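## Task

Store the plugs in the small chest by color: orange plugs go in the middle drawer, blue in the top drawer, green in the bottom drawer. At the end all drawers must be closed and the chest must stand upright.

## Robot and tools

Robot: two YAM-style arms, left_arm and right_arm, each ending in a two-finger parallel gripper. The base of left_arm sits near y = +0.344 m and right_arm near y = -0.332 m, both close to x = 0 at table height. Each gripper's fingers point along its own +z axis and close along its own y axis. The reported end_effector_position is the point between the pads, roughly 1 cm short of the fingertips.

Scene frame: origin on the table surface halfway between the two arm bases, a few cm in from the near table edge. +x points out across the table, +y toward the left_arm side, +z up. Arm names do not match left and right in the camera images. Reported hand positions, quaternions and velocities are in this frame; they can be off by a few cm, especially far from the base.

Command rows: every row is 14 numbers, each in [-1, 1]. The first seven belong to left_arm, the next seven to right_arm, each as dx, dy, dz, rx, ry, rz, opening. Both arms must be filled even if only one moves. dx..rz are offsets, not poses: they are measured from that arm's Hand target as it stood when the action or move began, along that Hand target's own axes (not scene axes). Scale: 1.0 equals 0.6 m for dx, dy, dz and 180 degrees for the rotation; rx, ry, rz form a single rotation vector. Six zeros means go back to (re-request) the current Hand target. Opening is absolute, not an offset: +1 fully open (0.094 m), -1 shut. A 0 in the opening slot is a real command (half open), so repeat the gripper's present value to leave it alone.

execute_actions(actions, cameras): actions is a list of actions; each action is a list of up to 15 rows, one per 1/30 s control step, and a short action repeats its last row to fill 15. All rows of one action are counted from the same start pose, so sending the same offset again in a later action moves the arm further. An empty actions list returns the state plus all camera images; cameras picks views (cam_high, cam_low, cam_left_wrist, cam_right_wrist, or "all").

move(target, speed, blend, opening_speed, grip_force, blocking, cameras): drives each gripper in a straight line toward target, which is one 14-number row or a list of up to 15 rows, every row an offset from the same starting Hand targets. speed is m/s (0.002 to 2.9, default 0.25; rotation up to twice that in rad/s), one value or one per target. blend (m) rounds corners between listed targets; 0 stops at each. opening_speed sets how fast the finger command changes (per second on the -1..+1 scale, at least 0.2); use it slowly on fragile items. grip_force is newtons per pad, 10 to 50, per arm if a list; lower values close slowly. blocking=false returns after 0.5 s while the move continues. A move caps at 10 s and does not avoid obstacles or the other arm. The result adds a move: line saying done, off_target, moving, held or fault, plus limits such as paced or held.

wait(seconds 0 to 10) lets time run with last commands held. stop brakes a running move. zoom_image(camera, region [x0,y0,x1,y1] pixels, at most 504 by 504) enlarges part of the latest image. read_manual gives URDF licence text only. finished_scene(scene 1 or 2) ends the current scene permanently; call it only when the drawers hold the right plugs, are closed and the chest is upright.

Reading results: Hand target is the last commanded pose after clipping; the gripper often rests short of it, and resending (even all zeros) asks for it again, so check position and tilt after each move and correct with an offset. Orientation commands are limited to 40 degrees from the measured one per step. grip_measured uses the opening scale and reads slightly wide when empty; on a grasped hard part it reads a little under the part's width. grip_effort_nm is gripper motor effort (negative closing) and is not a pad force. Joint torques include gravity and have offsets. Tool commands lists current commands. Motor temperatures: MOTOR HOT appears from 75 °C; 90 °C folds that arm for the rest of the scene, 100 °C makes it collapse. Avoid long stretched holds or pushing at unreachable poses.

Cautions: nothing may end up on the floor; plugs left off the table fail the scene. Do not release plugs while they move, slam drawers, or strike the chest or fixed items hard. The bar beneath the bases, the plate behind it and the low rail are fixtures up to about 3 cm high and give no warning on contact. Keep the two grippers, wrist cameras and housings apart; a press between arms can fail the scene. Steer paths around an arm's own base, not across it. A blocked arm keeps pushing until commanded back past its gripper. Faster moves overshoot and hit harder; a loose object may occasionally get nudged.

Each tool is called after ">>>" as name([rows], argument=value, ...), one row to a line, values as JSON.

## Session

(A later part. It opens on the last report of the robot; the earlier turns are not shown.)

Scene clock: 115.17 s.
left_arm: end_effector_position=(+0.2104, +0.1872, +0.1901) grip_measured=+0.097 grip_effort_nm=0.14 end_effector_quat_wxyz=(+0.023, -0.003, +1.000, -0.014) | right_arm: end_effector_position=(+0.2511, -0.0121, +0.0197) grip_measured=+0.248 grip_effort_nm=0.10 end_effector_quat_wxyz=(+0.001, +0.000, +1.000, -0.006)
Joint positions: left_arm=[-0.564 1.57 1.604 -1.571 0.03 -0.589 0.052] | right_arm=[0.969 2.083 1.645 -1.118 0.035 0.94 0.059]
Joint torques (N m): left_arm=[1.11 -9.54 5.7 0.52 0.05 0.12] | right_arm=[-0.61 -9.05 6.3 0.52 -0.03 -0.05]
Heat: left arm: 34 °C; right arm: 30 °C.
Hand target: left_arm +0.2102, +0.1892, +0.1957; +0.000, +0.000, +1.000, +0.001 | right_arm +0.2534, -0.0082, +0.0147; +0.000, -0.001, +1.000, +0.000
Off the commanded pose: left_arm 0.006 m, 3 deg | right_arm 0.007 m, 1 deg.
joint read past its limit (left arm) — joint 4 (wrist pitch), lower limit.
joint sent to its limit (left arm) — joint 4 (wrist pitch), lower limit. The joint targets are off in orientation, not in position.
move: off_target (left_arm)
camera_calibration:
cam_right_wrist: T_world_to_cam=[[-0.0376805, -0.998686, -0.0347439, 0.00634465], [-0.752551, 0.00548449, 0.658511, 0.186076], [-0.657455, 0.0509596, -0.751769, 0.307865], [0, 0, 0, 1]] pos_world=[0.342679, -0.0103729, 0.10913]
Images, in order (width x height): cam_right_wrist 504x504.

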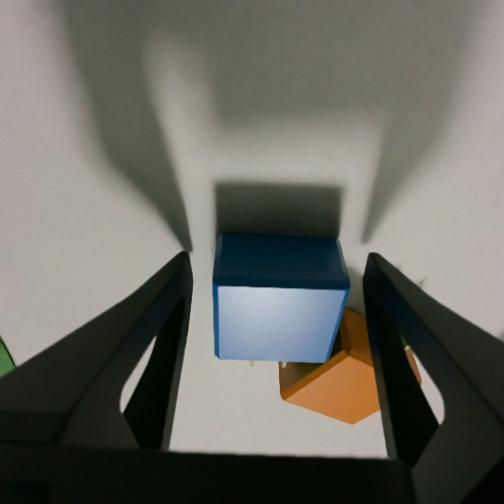

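>>> move(target=[0,0,0,0,0,0,0.1,0,0,0,0,0,0,-0.6], opening_speed=0.8)

>>> move([
  [0,0,0,0,0,0,0.1,0.03,0,-0.42,0,0,0,-0.6],
  [0,0,0,0,0,0,0.1,-0.2527,0.005,-0.44,-0.058,-0.217,-0.160,-0.6],
], blend=[0.01,0], cameras=["cam_right_wrist","cam_low","cam_high"])

Scene clock: 118.57 s.
left_arm: end_effector_position=(+0.2104, +0.1872, +0.1901) grip_measured=+0.097 grip_effort_nm=0.14 end_effector_quat_wxyz=(+0.023, -0.003, +1.000, -0.014) | right_arm: end_effector_position=(+0.2512, -0.0118, +0.0197) grip_measured=-0.130 grip_effort_nm=-1.02 end_effector_quat_wxyz=(+0.001, +0.000, +1.000, -0.006)
Joint positions: left_arm=[-0.564 1.57 1.604 -1.571 0.03 -0.589 0.052] | right_arm=[0.969 2.083 1.645 -1.117 0.034 0.94 0.041]
Joint torques (N m): left_arm=[1.13 -9.36 5.64 0.47 0.07 0.16] | right_arm=[-0.62 -9.05 6.3 0.52 -0.03 -0.05]
Heat: left arm: 34 °C; right arm: 30 °C.
Hand target: left_arm +0.2102, +0.1892, +0.1957; +0.000, +0.000, +1.000, +0.001 | right_arm +0.2533, -0.0082, +0.0147; +0.000, -0.001, +1.000, +0.000
Off the commanded pose: left_arm 0.006 m, 3 deg | right_arm 0.006 m, 1 deg.
joint read past its limit (left arm) — joint 4 (wrist pitch), lower limit.
joint sent to its limit (left arm) — joint 4 (wrist pitch), lower limit. The joint targets are off in orientation, not in position.
move: off_target (left_arm)

Scene clock: 122.47 s.
left_arm: end_effector_position=(+0.2104, +0.1872, +0.1901) grip_measured=+0.097 grip_effort_nm=0.14 end_effector_quat_wxyz=(+0.023, -0.003, +1.000, -0.014) | right_arm: end_effector_position=(+0.4090, -0.0031, +0.2444) grip_measured=-0.132 grip_effort_nm=-1.02 end_effector_quat_wxyz=(+0.295, -0.247, +0.921, +0.064)
Joint positions: left_arm=[-0.564 1.57 1.604 -1.571 0.03 -0.589 0.052] | right_arm=[0.787 2.09 2.403 -1.258 0.178 0.172 0.041]
Joint torques (N m): left_arm=[1.05 -9.35 5.53 0.5 -0.01 0.14] | right_arm=[-0.39 -15.83 6.19 1.62 -0.05 -0.06]
Heat: left arm: 34 °C; right arm: 31 °C.
Hand target: left_arm +0.2102, +0.1892, +0.1957; +0.000, +0.000, +1.000, +0.001 | right_arm +0.4050, -0.0052, +0.2787; +0.330, -0.244, +0.908, +0.088
Off the commanded pose: left_arm 0.006 m, 3 deg | right_arm 0.035 m, 5 deg.
joint read past its limit (left arm) — joint 4 (wrist pitch), lower limit.
joint sent to its limit (left arm) — joint 4 (wrist pitch), lower limit. The joint targets are off in orientation, not in position.
move: off_target (left_arm, right_arm)
camera_calibration:
cam_right_wrist: T_world_to_cam=[[0.490152, -0.871019, -0.0328087, -0.186815], [-0.864741, -0.490655, 0.107144, 0.335964], [-0.109422, -0.0241458, -0.993702, 0.414889], [0, 0, 0, 1]] pos_world=[0.427488, 0.0121404, 0.37015]
Images, in order (width x height): cam_high 504x504, cam_low 504x504, cam_right_wrist 504x504.

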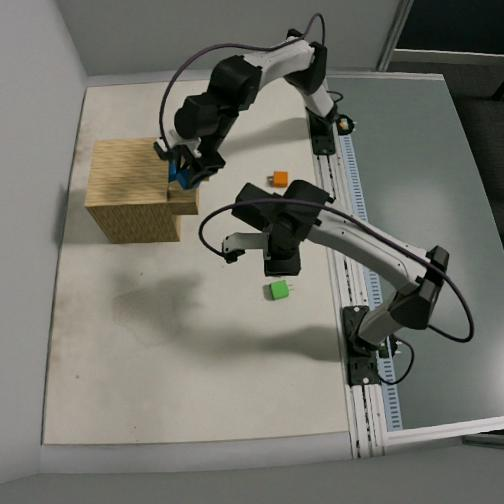

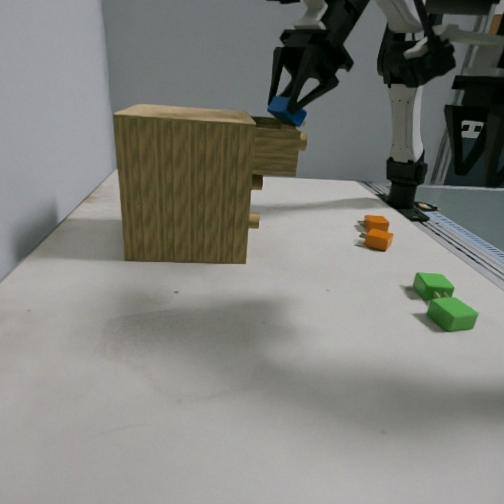

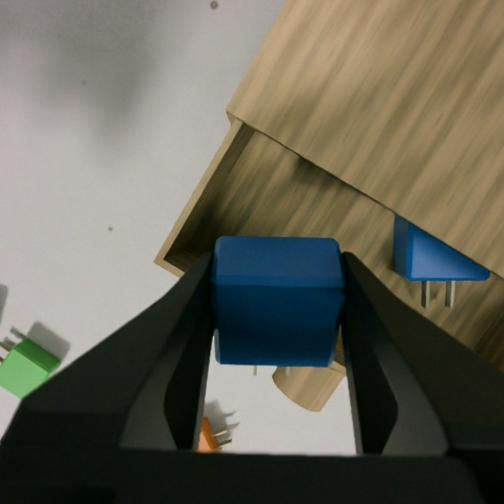

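>>> move(target=[0,0,0,0,0,0,0.1,-0.034,-0.021,-0.015,0,0,0,-0.6], speed=0.1, cameras=["cam_right_wrist","cam_low"])

Scene clock: 125.63 s.
left_arm: end_effector_position=(+0.2104, +0.1872, +0.1901) grip_measured=+0.097 grip_effort_nm=0.14 end_effector_quat_wxyz=(+0.023, -0.003, +1.000, -0.014) | right_arm: end_effector_position=(+0.4178, -0.0149, +0.2949) grip_measured=-0.132 grip_effort_nm=-1.02 end_effector_quat_wxyz=(+0.330, -0.241, +0.909, +0.083)
Joint positions: left_arm=[-0.564 1.57 1.604 -1.571 0.03 -0.589 0.052] | right_arm=[0.752 2.224 2.837 -1.47 0.154 0.143 0.041]
Joint torques (N m): left_arm=[1.02 -9.46 5.39 0.51 0.07 0.12] | right_arm=[-0.43 -9.18 8.02 1.5 -0.07 -0.07]
Heat: left arm: 34 °C; right arm: 32 °C.
Hand target: left_arm +0.2102, +0.1892, +0.1957; +0.000, +0.000, +1.000, +0.001 | right_arm +0.4198, -0.0110, +0.2989; +0.330, -0.244, +0.907, +0.089
Off the commanded pose: left_arm 0.006 m, 3 deg | right_arm 0.006 m, 1 deg.
elbow stopped short (right arm): the move would have taken joint 3 (elbow) straighter than the controller allows.
joint read past its limit (left arm) — joint 4 (wrist pitch), lower limit.
joint sent to its limit (left arm) — joint 4 (wrist pitch), lower limit. The joint targets are off in orientation, not in position.
move: off_target (left_arm)
camera_calibration:
cam_right_wrist: T_world_to_cam=[[0.493118, -0.86841, -0.051943, -0.19534], [-0.868595, -0.494811, 0.0265415, 0.357786], [-0.0487508, 0.0320293, -0.998297, 0.442561], [0, 0, 0, 1]] pos_world=[0.428672, -0.00677393, 0.422165]
Images, in order (width x height): cam_low 504x504, cam_right_wrist 504x504.

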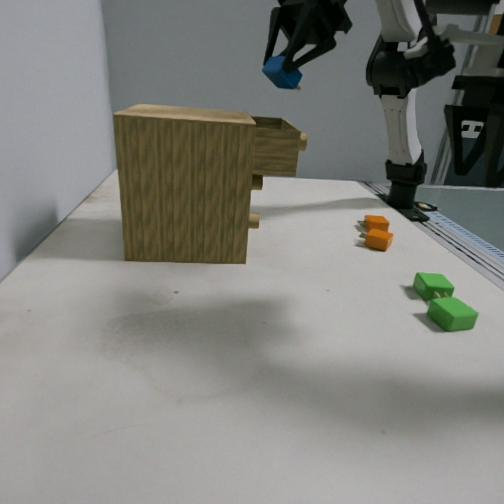

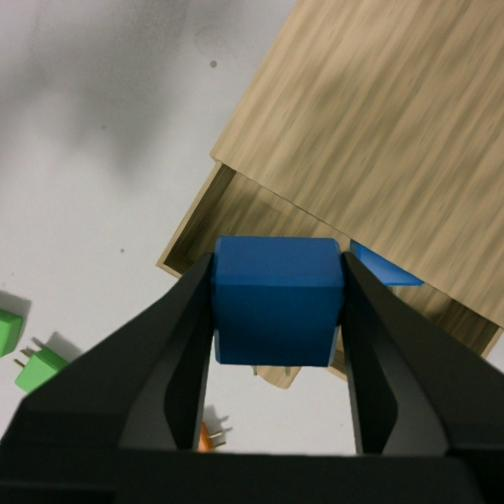

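>>> move(target=[0,0,0,0,0,0,0.1,0.085,-0.003,0.135,0,0,0,-0.6], speed=0.1, cameras=["cam_right_wrist","cam_low","cam_high"])

Scene clock: 128.73 s.
left_arm: end_effector_position=(+0.2104, +0.1872, +0.1901) grip_measured=+0.097 grip_effort_nm=0.14 end_effector_quat_wxyz=(+0.023, -0.003, +1.000, -0.014) | right_arm: end_effector_position=(+0.4314, -0.0056, +0.2167) grip_measured=-0.133 grip_effort_nm=-1.02 end_effector_quat_wxyz=(+0.341, -0.240, +0.905, +0.090)
Joint positions: left_arm=[-0.564 1.57 1.604 -1.571 0.03 -0.589 0.052] | right_arm=[0.742 1.952 2.002 -0.879 0.143 0.134 0.041]
Joint torques (N m): left_arm=[1.07 -9.25 5.39 0.53 0.01 0.15] | right_arm=[-0.81 -9.24 5.14 1.61 -0.06 -0.06]
Motor temperatures (°C): left_arm=[18 34 28 21 19 21 20] | right_arm=[19 33 30 24 16 20 21]
Heat: left arm: 34 °C; right arm: 33 °C.
Hand target: left_arm +0.2102, +0.1892, +0.1957; +0.000, +0.000, +1.000, +0.001 | right_arm +0.4320, -0.0062, +0.2039; +0.330, -0.244, +0.908, +0.088
Off the commanded pose: left_arm 0.006 m, 3 deg | right_arm 0.013 m, 1 deg.
joint read past its limit (left arm) — joint 4 (wrist pitch), lower limit.
joint sent to its limit (left arm) — joint 4 (wrist pitch), lower limit. The joint targets are off in orientation, not in position.
move: off_target (left_arm, right_arm)
camera_calibration:
cam_right_wrist: T_world_to_cam=[[0.497088, -0.865604, -0.0602785, -0.197919], [-0.867183, -0.49799, -0.0000617904, 0.381342], [-0.0299646, 0.0523032, -0.998182, 0.356823], [0, 0, 0, 1]] pos_world=[0.439768, -0.0000777982, 0.344268]
Images, in order (width x height): cam_high 504x504, cam_low 504x504, cam_right_wrist 504x504.

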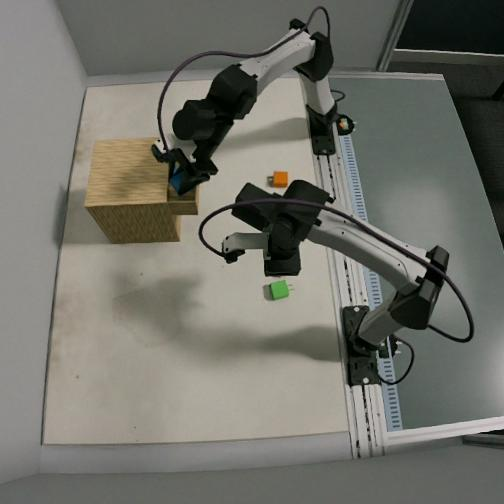

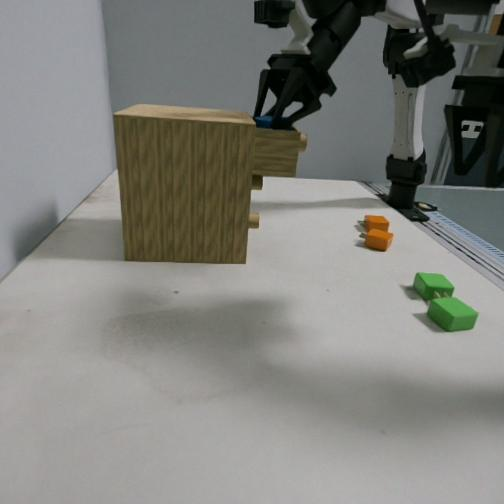

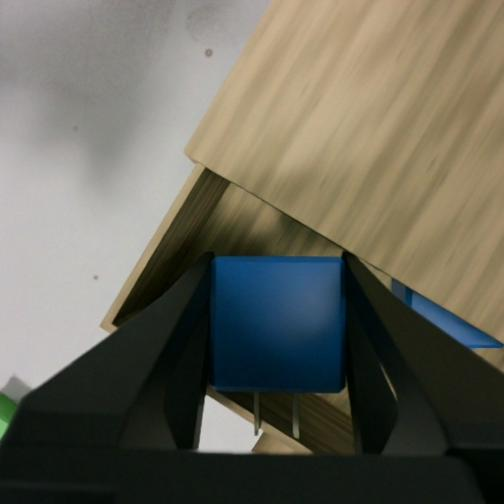

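>>> move([
  [0,0,0,0,0,0,0.1,-0.0965,0,-0.115,0,0,0,-0.6],
  [0,0,0,0,0,0,0.6,0.208,-0.155,-0.37,0,0,0,-0.6],
  [-0.183,-0.323,0.01,0.131,-0.488,0.131,0.8,0.208,-0.155,-0.37,0,0,0,-0.6],
], blend=[0.02,0,0], cameras=["all"])

Scene clock: 139.20 s.
left_arm: end_effector_position=(+0.3183, -0.0020, +0.1879) grip_measured=+0.797 grip_effort_nm=0.14 end_effector_quat_wxyz=(+0.678, +0.181, +0.690, -0.177) | right_arm: end_effector_position=(+0.2742, -0.2062, +0.2904) grip_measured=-0.133 grip_effort_nm=-1.02 end_effector_quat_wxyz=(+0.324, -0.241, +0.911, +0.083)
Joint positions: left_arm=[-0.942 1.698 0.718 0.937 -0.446 -0.049 0.084] | right_arm=[0.458 1.168 1.553 -1.242 -0.042 -0.079 0.041]
Joint torques (N m): left_arm=[0.85 -7.23 6.31 2.54 0.19 0.15] | right_arm=[-0.8 -3.3 6.22 1.52 -0.16 -0.07]
Heat: left arm: 34 °C; right arm: 31 °C.
Hand target: left_arm +0.3198, -0.0048, +0.1896; +0.683, +0.184, +0.682, -0.183 | right_arm +0.2724, -0.2061, +0.2937; +0.330, -0.244, +0.908, +0.088
Off the commanded pose: left_arm 0.003 m, 1 deg | right_arm 0.004 m, 1 deg.
move: done; target 2's new opening was sent with left_arm's hand 0.006 m and 3 deg from that target
camera_calibration:
cam_left_wrist: T_world_to_cam=[[-0.441049, -0.896888, -0.0326756, 0.153114], [-0.590226, 0.317289, -0.742268, 0.34009], [0.676099, -0.30809, -0.669306, 0.0358026], [0, 0, 0, 1]] pos_world=[0.244054, 0.04045, 0.281403]
cam_right_wrist: T_world_to_cam=[[0.493441, -0.868083, -0.0542993, -0.290238], [-0.867697, -0.495617, 0.038286, 0.134534], [-0.0601471, 0.0282235, -0.99779, 0.439341], [0, 0, 0, 1]] pos_world=[0.286375, -0.197672, 0.41746]

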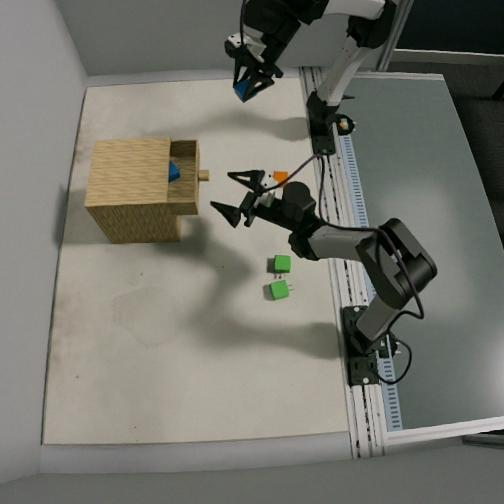

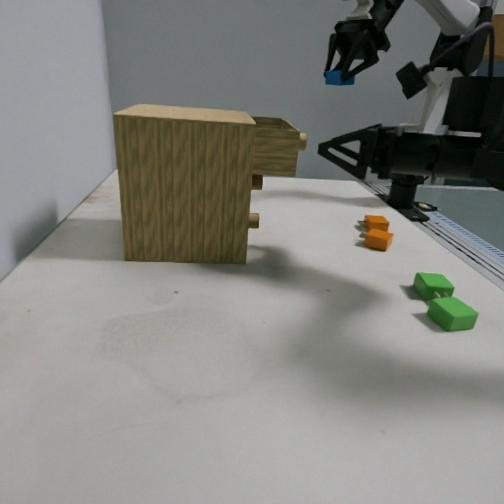

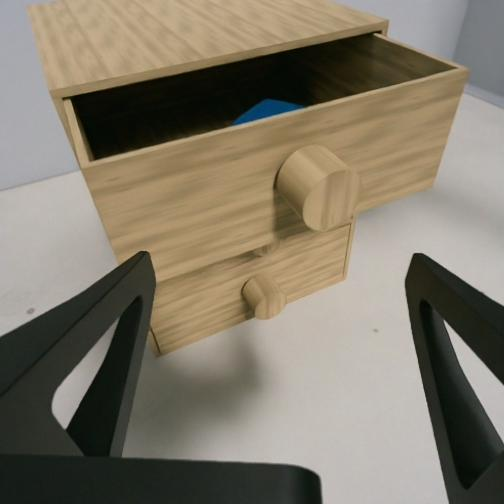

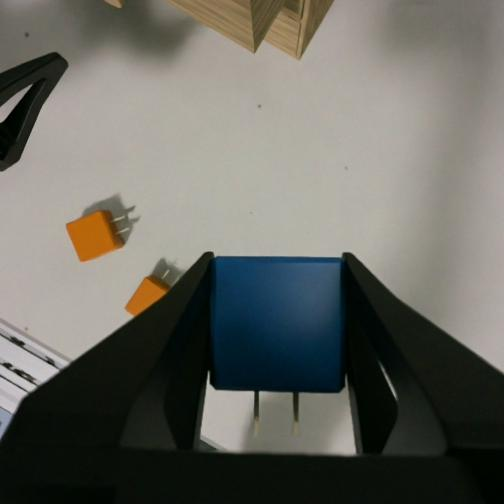

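>>> move([
  [0,-0.028,0.028,0,0,0,0.8,0,0,0,0,0,0,-0.6],
  [0,-0.028,0.111,0,0,0,0.8,0,0,0,0,0,0,-0.6],
], speed=0.1, cameras=["cam_left_wrist"])

Scene clock: 142.13 s.
left_arm: end_effector_position=(+0.3617, -0.0488, +0.1829) grip_measured=+0.797 grip_effort_nm=0.14 end_effector_quat_wxyz=(+0.677, +0.184, +0.690, -0.179) | right_arm: end_effector_position=(+0.2742, -0.2062, +0.2904) grip_measured=-0.133 grip_effort_nm=-1.03 end_effector_quat_wxyz=(+0.324, -0.241, +0.911, +0.083)
Joint positions: left_arm=[-0.917 1.915 0.979 0.89 -0.415 -0.047 0.084] | right_arm=[0.458 1.168 1.553 -1.242 -0.042 -0.079 0.041]
Joint torques (N m): left_arm=[1.54 -9.65 8.57 2.23 0.13 0.1] | right_arm=[-0.79 -3.3 6.23 1.52 -0.17 -0.07]
Heat: left arm: 34 °C; right arm: 31 °C.
Hand target: left_arm +0.3690, -0.0527, +0.1895; +0.683, +0.184, +0.682, -0.183 | right_arm +0.2724, -0.2061, +0.2937; +0.330, -0.244, +0.908, +0.088
Off the commanded pose: left_arm 0.011 m, 1 deg | right_arm 0.004 m, 1 deg.
move: off_target (left_arm)
camera_calibration:
cam_left_wrist: T_world_to_cam=[[-0.446525, -0.894105, -0.034503, 0.132623], [-0.589967, 0.323189, -0.739924, 0.37661], [0.672721, -0.310039, -0.671805, -0.00973104], [0, 0, 0, 1]] pos_world=[0.287953, -0.00615443, 0.276701]
Images, in order (width x height): cam_left_wrist 504x504.

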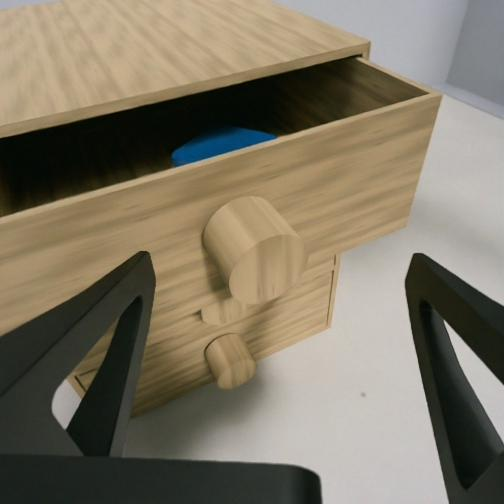

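>>> move(target=[0,0.007,0.012,0,0,0,0.8,0,0,0,0,0,0,-0.6], speed=0.1)

>>> move(target=[0,0,0,0,0,0,-0.95,0,0,0,0,0,0,-0.6], opening_speed=0.8)

>>> move(target=[0,-0.046,-0.079,0,0,0,-0.95,0,0,0,0,0,0,-0.6], speed=0.07, cameras=["all"])

Scene clock: 144.40 s.
left_arm: end_effector_position=(+0.3691, -0.0491, +0.1830) grip_measured=+0.797 grip_effort_nm=0.14 end_effector_quat_wxyz=(+0.676, +0.184, +0.690, -0.179) | right_arm: end_effector_position=(+0.2742, -0.2062, +0.2904) grip_measured=-0.133 grip_effort_nm=-1.02 end_effector_quat_wxyz=(+0.324, -0.241, +0.911, +0.083)
Joint positions: left_arm=[-0.901 1.93 1 0.884 -0.399 -0.047 0.084] | right_arm=[0.458 1.168 1.553 -1.242 -0.042 -0.079 0.041]
Joint torques (N m): left_arm=[1.65 -9.95 8.92 2.32 0.17 0.16] | right_arm=[-0.8 -3.3 6.23 1.52 -0.17 -0.07]
Heat: left arm: 34 °C; right arm: 30 °C.
Hand target: left_arm +0.3773, -0.0527, +0.1895; +0.683, +0.184, +0.682, -0.183 | right_arm +0.2724, -0.2061, +0.2937; +0.330, -0.244, +0.908, +0.088
Off the commanded pose: left_arm 0.011 m, 1 deg | right_arm 0.004 m, 1 deg.
move: off_target (left_arm)

Scene clock: 146.80 s.
left_arm: end_effector_position=(+0.3736, -0.0450, +0.1829) grip_measured=-0.945 grip_effort_nm=-0.25 end_effector_quat_wxyz=(+0.677, +0.179, +0.692, -0.173) | right_arm: end_effector_position=(+0.2742, -0.2062, +0.2904) grip_measured=-0.133 grip_effort_nm=-1.02 end_effector_quat_wxyz=(+0.324, -0.241, +0.911, +0.083)
Joint positions: left_arm=[-0.892 1.931 1.003 0.879 -0.405 -0.046 0.003] | right_arm=[0.458 1.168 1.553 -1.242 -0.042 -0.079 0.041]
Joint torques (N m): left_arm=[0.94 -9.72 8.77 2.28 0.26 0.15] | right_arm=[-0.8 -3.3 6.24 1.52 -0.17 -0.07]
Heat: left arm: 33 °C; right arm: 30 °C.
Hand target: left_arm +0.3774, -0.0527, +0.1894; +0.683, +0.184, +0.683, -0.183 | right_arm +0.2724, -0.2061, +0.2937; +0.330, -0.244, +0.908, +0.088
Off the commanded pose: left_arm 0.011 m, 2 deg | right_arm 0.004 m, 1 deg.
move: off_target (left_arm)

Scene clock: 148.20 s.
left_arm: end_effector_position=(+0.3253, -0.0567, +0.1554) grip_measured=-0.947 grip_effort_nm=-0.12 end_effector_quat_wxyz=(+0.659, +0.206, +0.704, -0.168) | right_arm: end_effector_position=(+0.2742, -0.2062, +0.2904) grip_measured=-0.133 grip_effort_nm=-1.02 end_effector_quat_wxyz=(+0.324, -0.241, +0.911, +0.083)
Joint positions: left_arm=[-1.005 1.905 0.9 0.897 -0.485 -0.046 0.002] | right_arm=[0.458 1.168 1.553 -1.242 -0.042 -0.079 0.041]
Joint torques (N m): left_arm=[0.17 -16.47 5.64 2.49 -0.15 0.04] | right_arm=[-0.8 -3.3 6.22 1.52 -0.17 -0.06]
Heat: left arm: 34 °C; right arm: 30 °C.
Hand target: left_arm +0.3225, -0.0528, +0.1895; +0.683, +0.184, +0.682, -0.183 | right_arm +0.2724, -0.2061, +0.2937; +0.330, -0.244, +0.908, +0.088
Off the commanded pose: left_arm 0.034 m, 5 deg | right_arm 0.004 m, 1 deg.
move: off_target (left_arm)
camera_calibration:
cam_left_wrist: T_world_to_cam=[[-0.463097, -0.883498, -0.070522, 0.119875], [-0.605769, 0.373594, -0.702475, 0.339608], [0.646982, -0.282594, -0.708206, 0.00937285], [0, 0, 0, 1]] pos_world=[0.255174, -0.0183175, 0.253658]
cam_right_wrist: T_world_to_cam=[[0.493441, -0.868083, -0.0542993, -0.290238], [-0.867697, -0.495617, 0.038286, 0.134534], [-0.0601471, 0.0282235, -0.99779, 0.439341], [0, 0, 0, 1]] pos_world=[0.286375, -0.197672, 0.41746]

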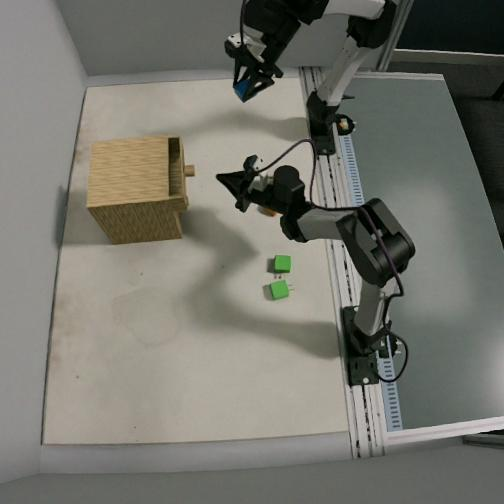

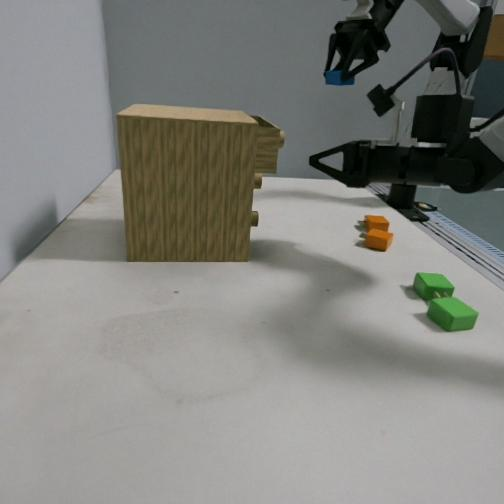

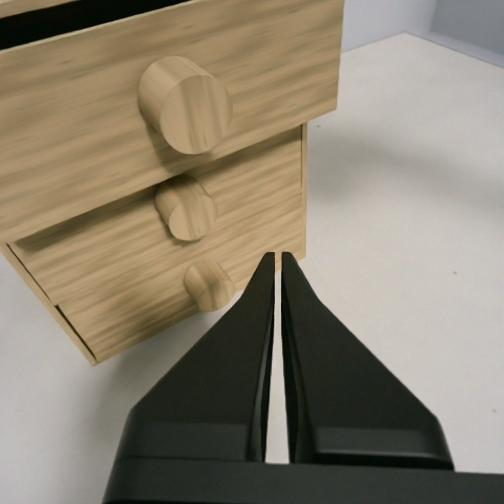

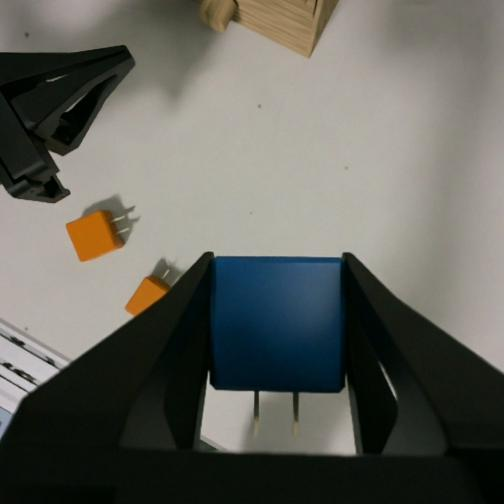

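>>> move(target=[-0.01,-0.03,-0.05,-0.167,0,0,0.8,0,0,0,0,0,0,-0.6], cameras=["all"])

Scene clock: 151.20 s.
left_arm: end_effector_position=(+0.2861, -0.0500, +0.1901) grip_measured=+0.797 grip_effort_nm=0.14 end_effector_quat_wxyz=(+0.705, +0.021, +0.709, +0.009) | right_arm: end_effector_position=(+0.2742, -0.2062, +0.2904) grip_measured=-0.133 grip_effort_nm=-1.02 end_effector_quat_wxyz=(+0.324, -0.241, +0.911, +0.083)
Joint positions: left_arm=[-1.239 1.977 1.146 0.705 -1.238 -0.092 0.084] | right_arm=[0.458 1.168 1.553 -1.242 -0.042 -0.079 0.041]
Joint torques (N m): left_arm=[0.23 -10.7 8.62 1.82 -0.26 -0.18] | right_arm=[-0.8 -3.3 6.22 1.52 -0.17 -0.07]
Motor temperatures (°C): left_arm=[18 35 28 26 19 21 20] | right_arm=[19 29 30 26 16 20 21]
Heat: left arm: 35 °C; right arm: 30 °C.
Hand target: left_arm +0.2876, -0.0532, +0.1954; +0.708, +0.000, +0.707, +0.000 | right_arm +0.2724, -0.2061, +0.2937; +0.330, -0.244, +0.908, +0.088
Off the commanded pose: left_arm 0.006 m, 3 deg | right_arm 0.004 m, 1 deg.
move: off_target (left_arm)
camera_calibration:
cam_left_wrist: T_world_to_cam=[[0.0389897, -0.996511, -0.0737967, -0.0385816], [-0.661792, 0.0295815, -0.749104, 0.345344], [0.748673, 0.0780453, -0.658329, 0.0407624], [0, 0, 0, 1]] pos_world=[0.199533, -0.0518441, 0.282687]
cam_right_wrist: T_world_to_cam=[[0.493441, -0.868083, -0.0542993, -0.290238], [-0.867697, -0.495617, 0.038286, 0.134534], [-0.0601471, 0.0282235, -0.99779, 0.439341], [0, 0, 0, 1]] pos_world=[0.286375, -0.197672, 0.41746]

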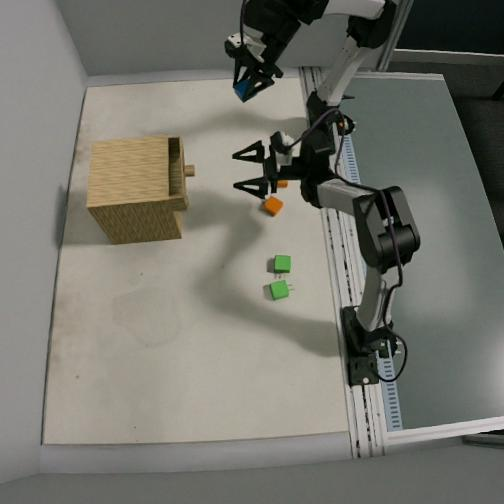

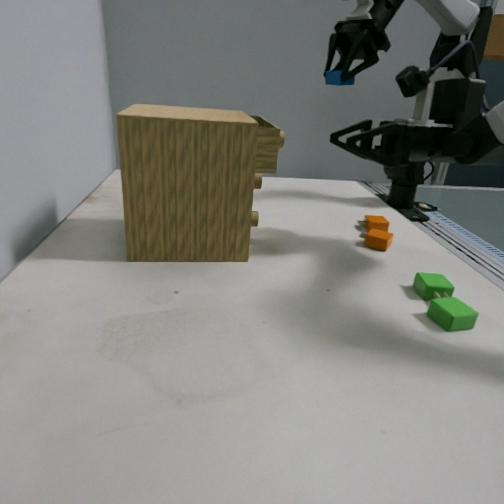

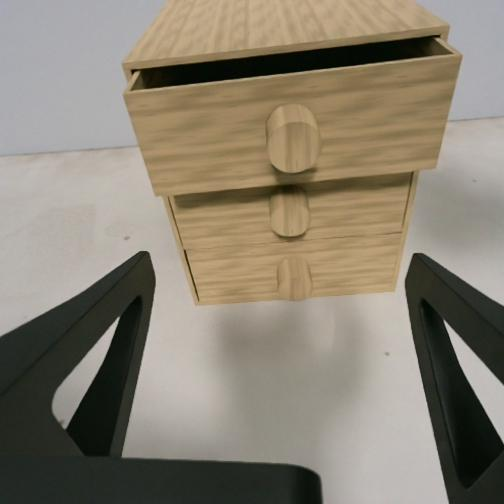

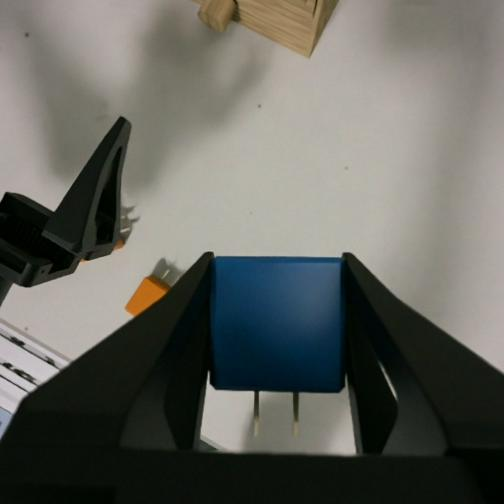

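>>> move(target=[0.002,-0.012,0.218,0,0,0,0.8,0,0,0,0,0,0,-0.6], speed=0.13, cameras=["cam_left_wrist","cam_low"])

Scene clock: 153.83 s.
left_arm: end_effector_position=(+0.4109, -0.0550, +0.1922) grip_measured=+0.797 grip_effort_nm=0.14 end_effector_quat_wxyz=(+0.705, -0.001, +0.709, +0.009) | right_arm: end_effector_position=(+0.2742, -0.2062, +0.2904) grip_measured=-0.133 grip_effort_nm=-1.03 end_effector_quat_wxyz=(+0.324, -0.241, +0.911, +0.083)
Joint positions: left_arm=[-0.991 2.191 1.463 0.65 -1.022 -0.071 0.084] | right_arm=[0.458 1.168 1.553 -1.242 -0.042 -0.079 0.041]
Joint torques (N m): left_arm=[1.1 -12.4 9.31 1.91 0.17 0.1] | right_arm=[-0.8 -3.3 6.22 1.52 -0.17 -0.07]
Heat: left arm: 35 °C; right arm: 30 °C.
Hand target: left_arm +0.4184, -0.0605, +0.1945; +0.708, +0.000, +0.707, +0.000 | right_arm +0.2724, -0.2061, +0.2937; +0.330, -0.244, +0.908, +0.088
Off the commanded pose: left_arm 0.010 m, 1 deg | right_arm 0.004 m, 1 deg.
move: done
camera_calibration:
cam_left_wrist: T_world_to_cam=[[0.0697179, -0.996659, -0.0425504, -0.0669058], [-0.661823, -0.014296, -0.749524, 0.427244], [0.746412, 0.0804161, -0.660608, -0.049469], [0, 0, 0, 1]] pos_world=[0.324348, -0.0565962, 0.284703]
Images, in order (width x height): cam_low 504x504, cam_left_wrist 504x504.

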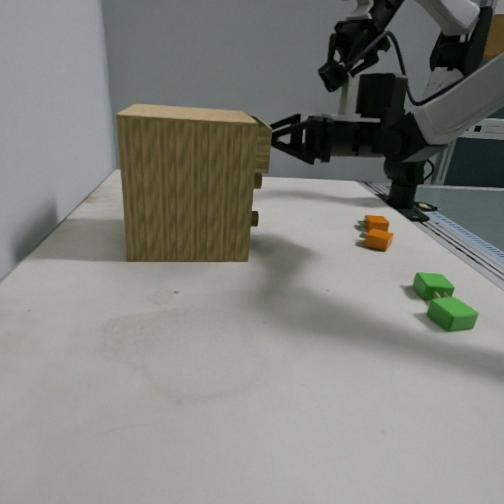

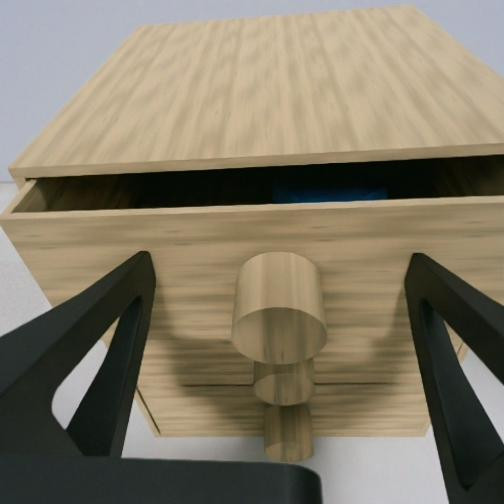

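>>> move(target=[0.014,0,0.005,0,0,0,0.8,0,0,0,0,0,0,-0.6], speed=0.1)

>>> move(target=[0,0,0,0,0,0,-0.95,0,0,0,0,0,0,-0.6], opening_speed=0.8, cameras=["cam_left_wrist","cam_low"])

Scene clock: 155.23 s.
left_arm: end_effector_position=(+0.4122, -0.0572, +0.1809) grip_measured=+0.797 grip_effort_nm=0.14 end_effector_quat_wxyz=(+0.701, +0.007, +0.713, +0.013) | right_arm: end_effector_position=(+0.2742, -0.2062, +0.2904) grip_measured=-0.133 grip_effort_nm=-1.02 end_effector_quat_wxyz=(+0.324, -0.241, +0.911, +0.083)
Joint positions: left_arm=[-0.991 2.212 1.463 0.651 -1.016 -0.07 0.084] | right_arm=[0.458 1.168 1.553 -1.242 -0.042 -0.079 0.041]
Joint torques (N m): left_arm=[1.74 -12.7 9.17 2.21 0.12 0.05] | right_arm=[-0.79 -3.29 6.2 1.52 -0.17 -0.07]
Heat: left arm: 36 °C; right arm: 30 °C.
Hand target: left_arm +0.4214, -0.0605, +0.1860; +0.708, +0.001, +0.707, +0.000 | right_arm +0.2724, -0.2061, +0.2937; +0.330, -0.244, +0.908, +0.088
Off the commanded pose: left_arm 0.011 m, 2 deg | right_arm 0.004 m, 1 deg.
move: off_target (left_arm)

Scene clock: 157.63 s.
left_arm: end_effector_position=(+0.4132, -0.0570, +0.1809) grip_measured=-0.429 grip_effort_nm=-1.02 end_effector_quat_wxyz=(+0.701, +0.008, +0.713, +0.013) | right_arm: end_effector_position=(+0.2742, -0.2062, +0.2904) grip_measured=-0.133 grip_effort_nm=-1.02 end_effector_quat_wxyz=(+0.324, -0.241, +0.911, +0.083)
Joint positions: left_arm=[-0.988 2.212 1.463 0.651 -1.011 -0.07 0.027] | right_arm=[0.458 1.168 1.553 -1.242 -0.042 -0.079 0.041]
Joint torques (N m): left_arm=[1.37 -12.37 8.77 2.12 0.18 0.06] | right_arm=[-0.8 -3.29 6.23 1.52 -0.16 -0.07]
Heat: left arm: 36 °C; right arm: 30 °C.
Hand target: left_arm +0.4214, -0.0605, +0.1860; +0.708, +0.000, +0.707, +0.000 | right_arm +0.2724, -0.2061, +0.2937; +0.330, -0.244, +0.908, +0.088
Off the commanded pose: left_arm 0.010 m, 2 deg | right_arm 0.004 m, 1 deg.
move: done
camera_calibration:
cam_left_wrist: T_world_to_cam=[[0.0618454, -0.996218, -0.0610282, -0.0629123], [-0.670314, 0.00384574, -0.742067, 0.423619], [0.739496, 0.0868016, -0.667541, -0.0539672], [0, 0, 0, 1]] pos_world=[0.327757, -0.059619, 0.274489]
Images, in order (width x height): cam_low 504x504, cam_left_wrist 504x504.

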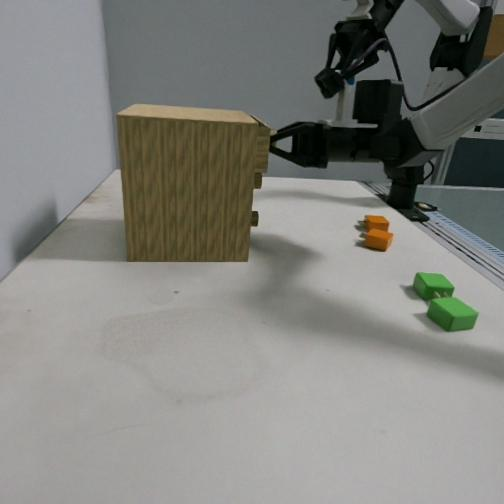

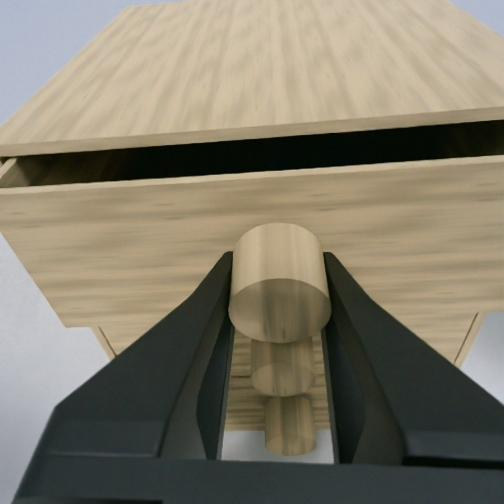

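>>> move(target=[0,0,-0.142,0,0,0,-0.95,0,0,0,0,0,0,-0.6], speed=0.08)

>>> move(target=[0,0,0,0,0,0,0.5,0,0,0,0,0,0,-0.6], opening_speed=1)

>>> move([
  [0,0,-0.12,0,0,0,0.5,0,0,0,0,0,0,-0.6],
  [-0.05,0.45,-0.15,0,0,0,0.5,0,0,0,0,0,0,-0.6],
], blend=[0.02,0], cameras=["all"])

Scene clock: 159.87 s.
left_arm: end_effector_position=(+0.3442, -0.0617, +0.1754) grip_measured=-0.429 grip_effort_nm=-1.02 end_effector_quat_wxyz=(+0.707, +0.008, +0.707, +0.014) | right_arm: end_effector_position=(+0.2742, -0.2062, +0.2904) grip_measured=-0.133 grip_effort_nm=-1.02 end_effector_quat_wxyz=(+0.324, -0.241, +0.911, +0.083)
Joint positions: left_arm=[-1.127 2.135 1.297 0.755 -1.153 -0.059 0.027] | right_arm=[0.458 1.168 1.553 -1.242 -0.042 -0.079 0.041]
Joint torques (N m): left_arm=[-0.51 -17.69 4.75 1.6 -0.05 -0.27] | right_arm=[-0.8 -3.29 6.23 1.52 -0.16 -0.07]
Heat: left arm: 37 °C; right arm: 30 °C.
Hand target: left_arm +0.3361, -0.0606, +0.1859; +0.708, +0.001, +0.707, +0.000 | right_arm +0.2724, -0.2061, +0.2937; +0.330, -0.244, +0.908, +0.088
Off the commanded pose: left_arm 0.013 m, 2 deg | right_arm 0.004 m, 1 deg.
move: off_target (left_arm)

Scene clock: 161.57 s.
left_arm: end_effector_position=(+0.3384, -0.0628, +0.1650) grip_measured=+0.497 grip_effort_nm=0.14 end_effector_quat_wxyz=(+0.700, +0.023, +0.713, +0.022) | right_arm: end_effector_position=(+0.2742, -0.2062, +0.2904) grip_measured=-0.133 grip_effort_nm=-1.02 end_effector_quat_wxyz=(+0.324, -0.241, +0.911, +0.083)
Joint positions: left_arm=[-1.139 2.135 1.279 0.727 -1.153 -0.07 0.07] | right_arm=[0.458 1.168 1.553 -1.242 -0.042 -0.079 0.041]
Joint torques (N m): left_arm=[0.36 -17.5 5.9 1.9 -0.03 -0.17] | right_arm=[-0.8 -3.3 6.22 1.52 -0.17 -0.07]
Heat: left arm: 38 °C; right arm: 30 °C.
Hand target: left_arm +0.3362, -0.0605, +0.1858; +0.708, +0.000, +0.707, +0.000 | right_arm +0.2724, -0.2061, +0.2937; +0.330, -0.244, +0.908, +0.088
Off the commanded pose: left_arm 0.021 m, 4 deg | right_arm 0.004 m, 1 deg.
move: off_target (left_arm)

Scene clock: 164.03 s.
left_arm: end_effector_position=(+0.2447, +0.2102, +0.2049) grip_measured=+0.497 grip_effort_nm=0.14 end_effector_quat_wxyz=(+0.701, +0.014, +0.713, +0.018) | right_arm: end_effector_position=(+0.2742, -0.2062, +0.2904) grip_measured=-0.133 grip_effort_nm=-1.02 end_effector_quat_wxyz=(+0.324, -0.241, +0.911, +0.083)
Joint positions: left_arm=[-0.979 0.841 0.266 0.479 -1.001 -0.051 0.07] | right_arm=[0.458 1.168 1.553 -1.242 -0.042 -0.079 0.041]
Joint torques (N m): left_arm=[1.59 -2.85 8.18 2.05 0.14 -0.1] | right_arm=[-0.8 -3.3 6.23 1.53 -0.16 -0.07]
Heat: left arm: 38 °C; right arm: 30 °C.
Hand target: left_arm +0.2463, +0.2095, +0.2159; +0.708, +0.000, +0.707, +0.000 | right_arm +0.2724, -0.2061, +0.2937; +0.330, -0.244, +0.908, +0.088
Off the commanded pose: left_arm 0.011 m, 3 deg | right_arm 0.004 m, 1 deg.
move: off_target (left_arm)
camera_calibration:
cam_left_wrist: T_world_to_cam=[[0.0604109, -0.99519, -0.077121, 0.218554], [-0.670258, 0.0168089, -0.741938, 0.324583], [0.739665, 0.0965121, -0.666018, 0.0609667], [0, 0, 0, 1]] pos_world=[0.159256, 0.206163, 0.29828]
cam_right_wrist: T_world_to_cam=[[0.493441, -0.868083, -0.0542993, -0.290238], [-0.867697, -0.495617, 0.038286, 0.134534], [-0.0601471, 0.0282235, -0.99779, 0.439341], [0, 0, 0, 1]] pos_world=[0.286375, -0.197672, 0.41746]

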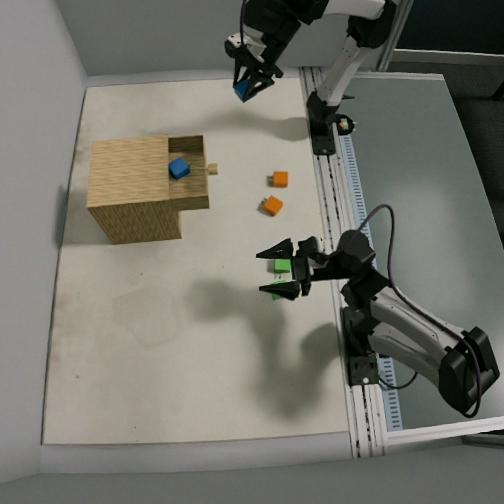

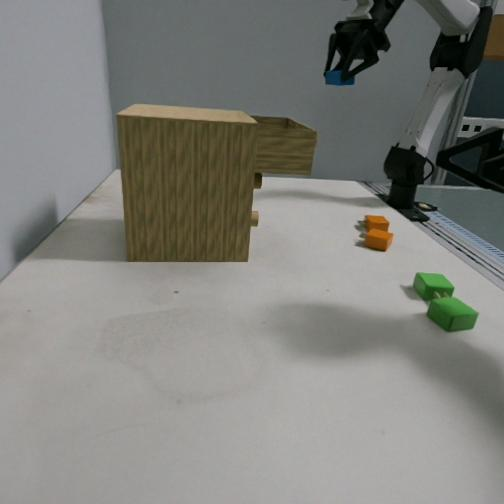

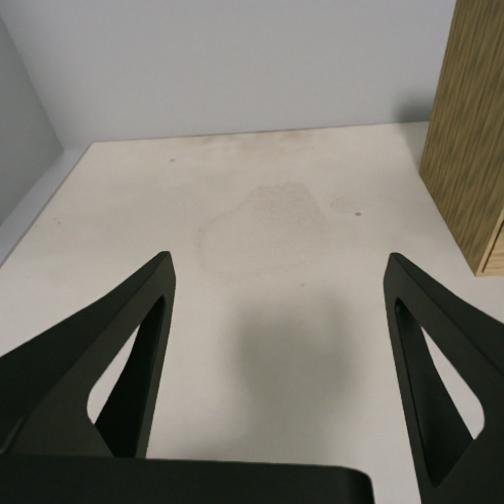

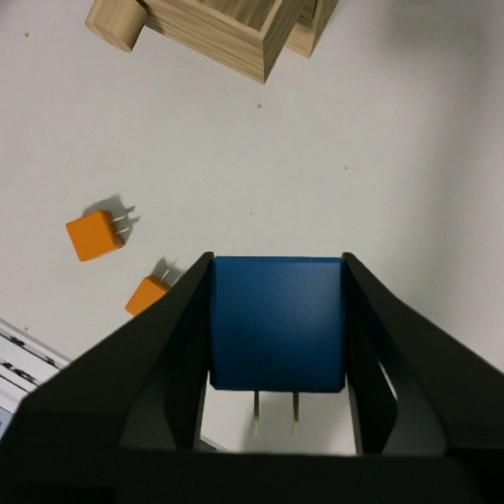

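>>> move(target=[0,0,0,0,0,0,0.5,-0.287,0.18,0.208,0,0,0,-0.6], cameras=["cam_right_wrist","cam_low"])

Scene clock: 166.97 s.
left_arm: end_effector_position=(+0.2447, +0.2101, +0.2047) grip_measured=+0.497 grip_effort_nm=0.14 end_effector_quat_wxyz=(+0.700, +0.014, +0.713, +0.018) | right_arm: end_effector_position=(+0.3997, -0.0092, +0.3031) grip_measured=-0.133 grip_effort_nm=-1.02 end_effector_quat_wxyz=(+0.327, -0.249, +0.907, +0.090)
Joint positions: left_arm=[-0.979 0.841 0.266 0.478 -1 -0.051 0.07] | right_arm=[0.786 2.198 2.834 -1.497 0.157 0.158 0.041]
Joint torques (N m): left_arm=[1.37 -2.71 8.21 1.98 0.04 -0.13] | right_arm=[0.12 -8.99 8.13 1.51 0.17 0.08]
Heat: left arm: 37 °C; right arm: 30 °C.
Hand target: left_arm +0.2463, +0.2095, +0.2159; +0.708, +0.001, +0.707, +0.000 | right_arm +0.4017, -0.0062, +0.3089; +0.330, -0.244, +0.907, +0.089
Off the commanded pose: left_arm 0.011 m, 3 deg | right_arm 0.007 m, 1 deg.
elbow stopped short (right arm): the move would have taken joint 3 (elbow) straighter than the controller allows.
move: off_target (left_arm)
camera_calibration:
cam_right_wrist: T_world_to_cam=[[0.510477, -0.857752, -0.0606193, -0.185187], [-0.858091, -0.5127, 0.0285963, 0.339583], [-0.055608, 0.0374191, -0.997751, 0.452314], [0, 0, 0, 1]] pos_world=[0.411079, -0.00166587, 0.43036]
Images, in order (width x height): cam_low 504x504, cam_right_wrist 504x504.

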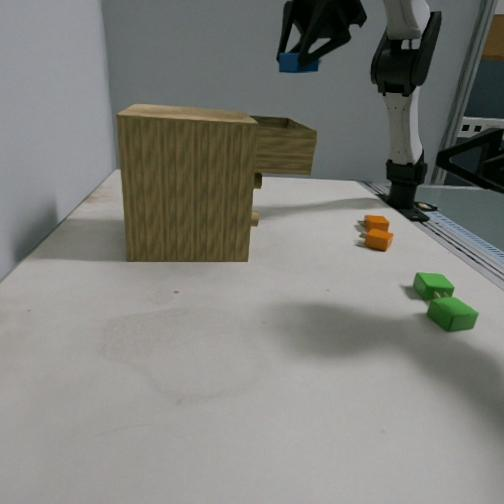

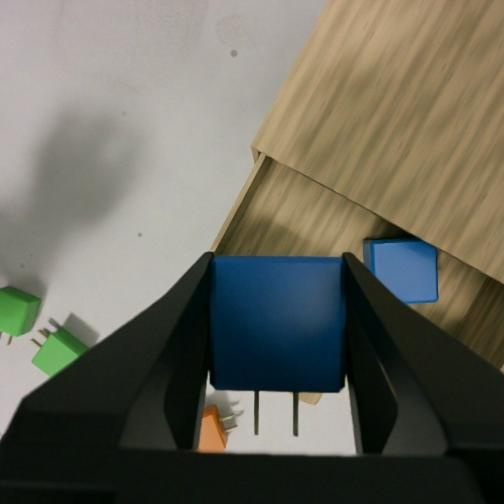

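>>> move([
  [0,0,0,0,0,0,0.5,0.033,-0.021,0.081,0,0,0,-0.6],
  [0,0,0,0,0,0,0.5,0.097,-0.021,0.158,0,0,0,-0.6],
], blend=[0.01,0], speed=0.12, cameras=["cam_right_wrist","cam_low"])

Scene clock: 169.90 s.
left_arm: end_effector_position=(+0.2447, +0.2101, +0.2047) grip_measured=+0.497 grip_effort_nm=0.14 end_effector_quat_wxyz=(+0.700, +0.014, +0.713, +0.018) | right_arm: end_effector_position=(+0.4296, -0.0080, +0.1906) grip_measured=-0.133 grip_effort_nm=-1.02 end_effector_quat_wxyz=(+0.329, -0.235, +0.911, +0.081)
Joint positions: left_arm=[-0.979 0.841 0.266 0.478 -1 -0.051 0.07] | right_arm=[0.744 1.946 1.908 -0.823 0.155 0.147 0.041]
Joint torques (N m): left_arm=[1.24 -2.85 8.32 1.98 0.12 -0.15] | right_arm=[-0.13 -12.68 6.01 1.42 -0.11 -0.12]
Heat: left arm: 36 °C; right arm: 30 °C.
Hand target: left_arm +0.2463, +0.2095, +0.2159; +0.708, +0.001, +0.707, +0.000 | right_arm +0.4222, -0.0089, +0.1987; +0.330, -0.244, +0.907, +0.088
Off the commanded pose: left_arm 0.011 m, 3 deg | right_arm 0.011 m, 1 deg.
move: off_target (left_arm, right_arm)
camera_calibration:
cam_right_wrist: T_world_to_cam=[[0.482354, -0.874387, -0.0527525, -0.19583], [-0.874449, -0.484194, 0.0299299, 0.37615], [-0.0517127, 0.0316925, -0.998159, 0.340078], [0, 0, 0, 1]] pos_world=[0.44097, 0.000120597, 0.317863]
Images, in order (width x height): cam_low 504x504, cam_right_wrist 504x504.

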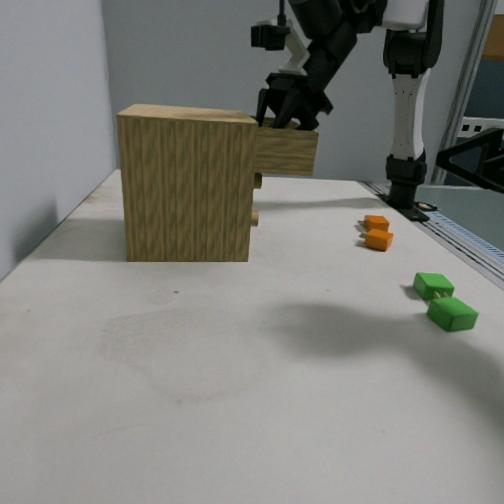

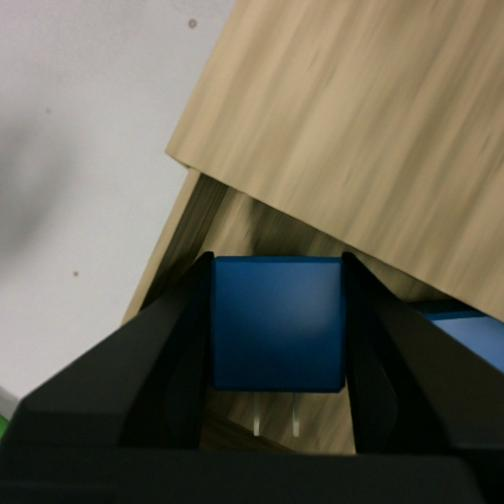

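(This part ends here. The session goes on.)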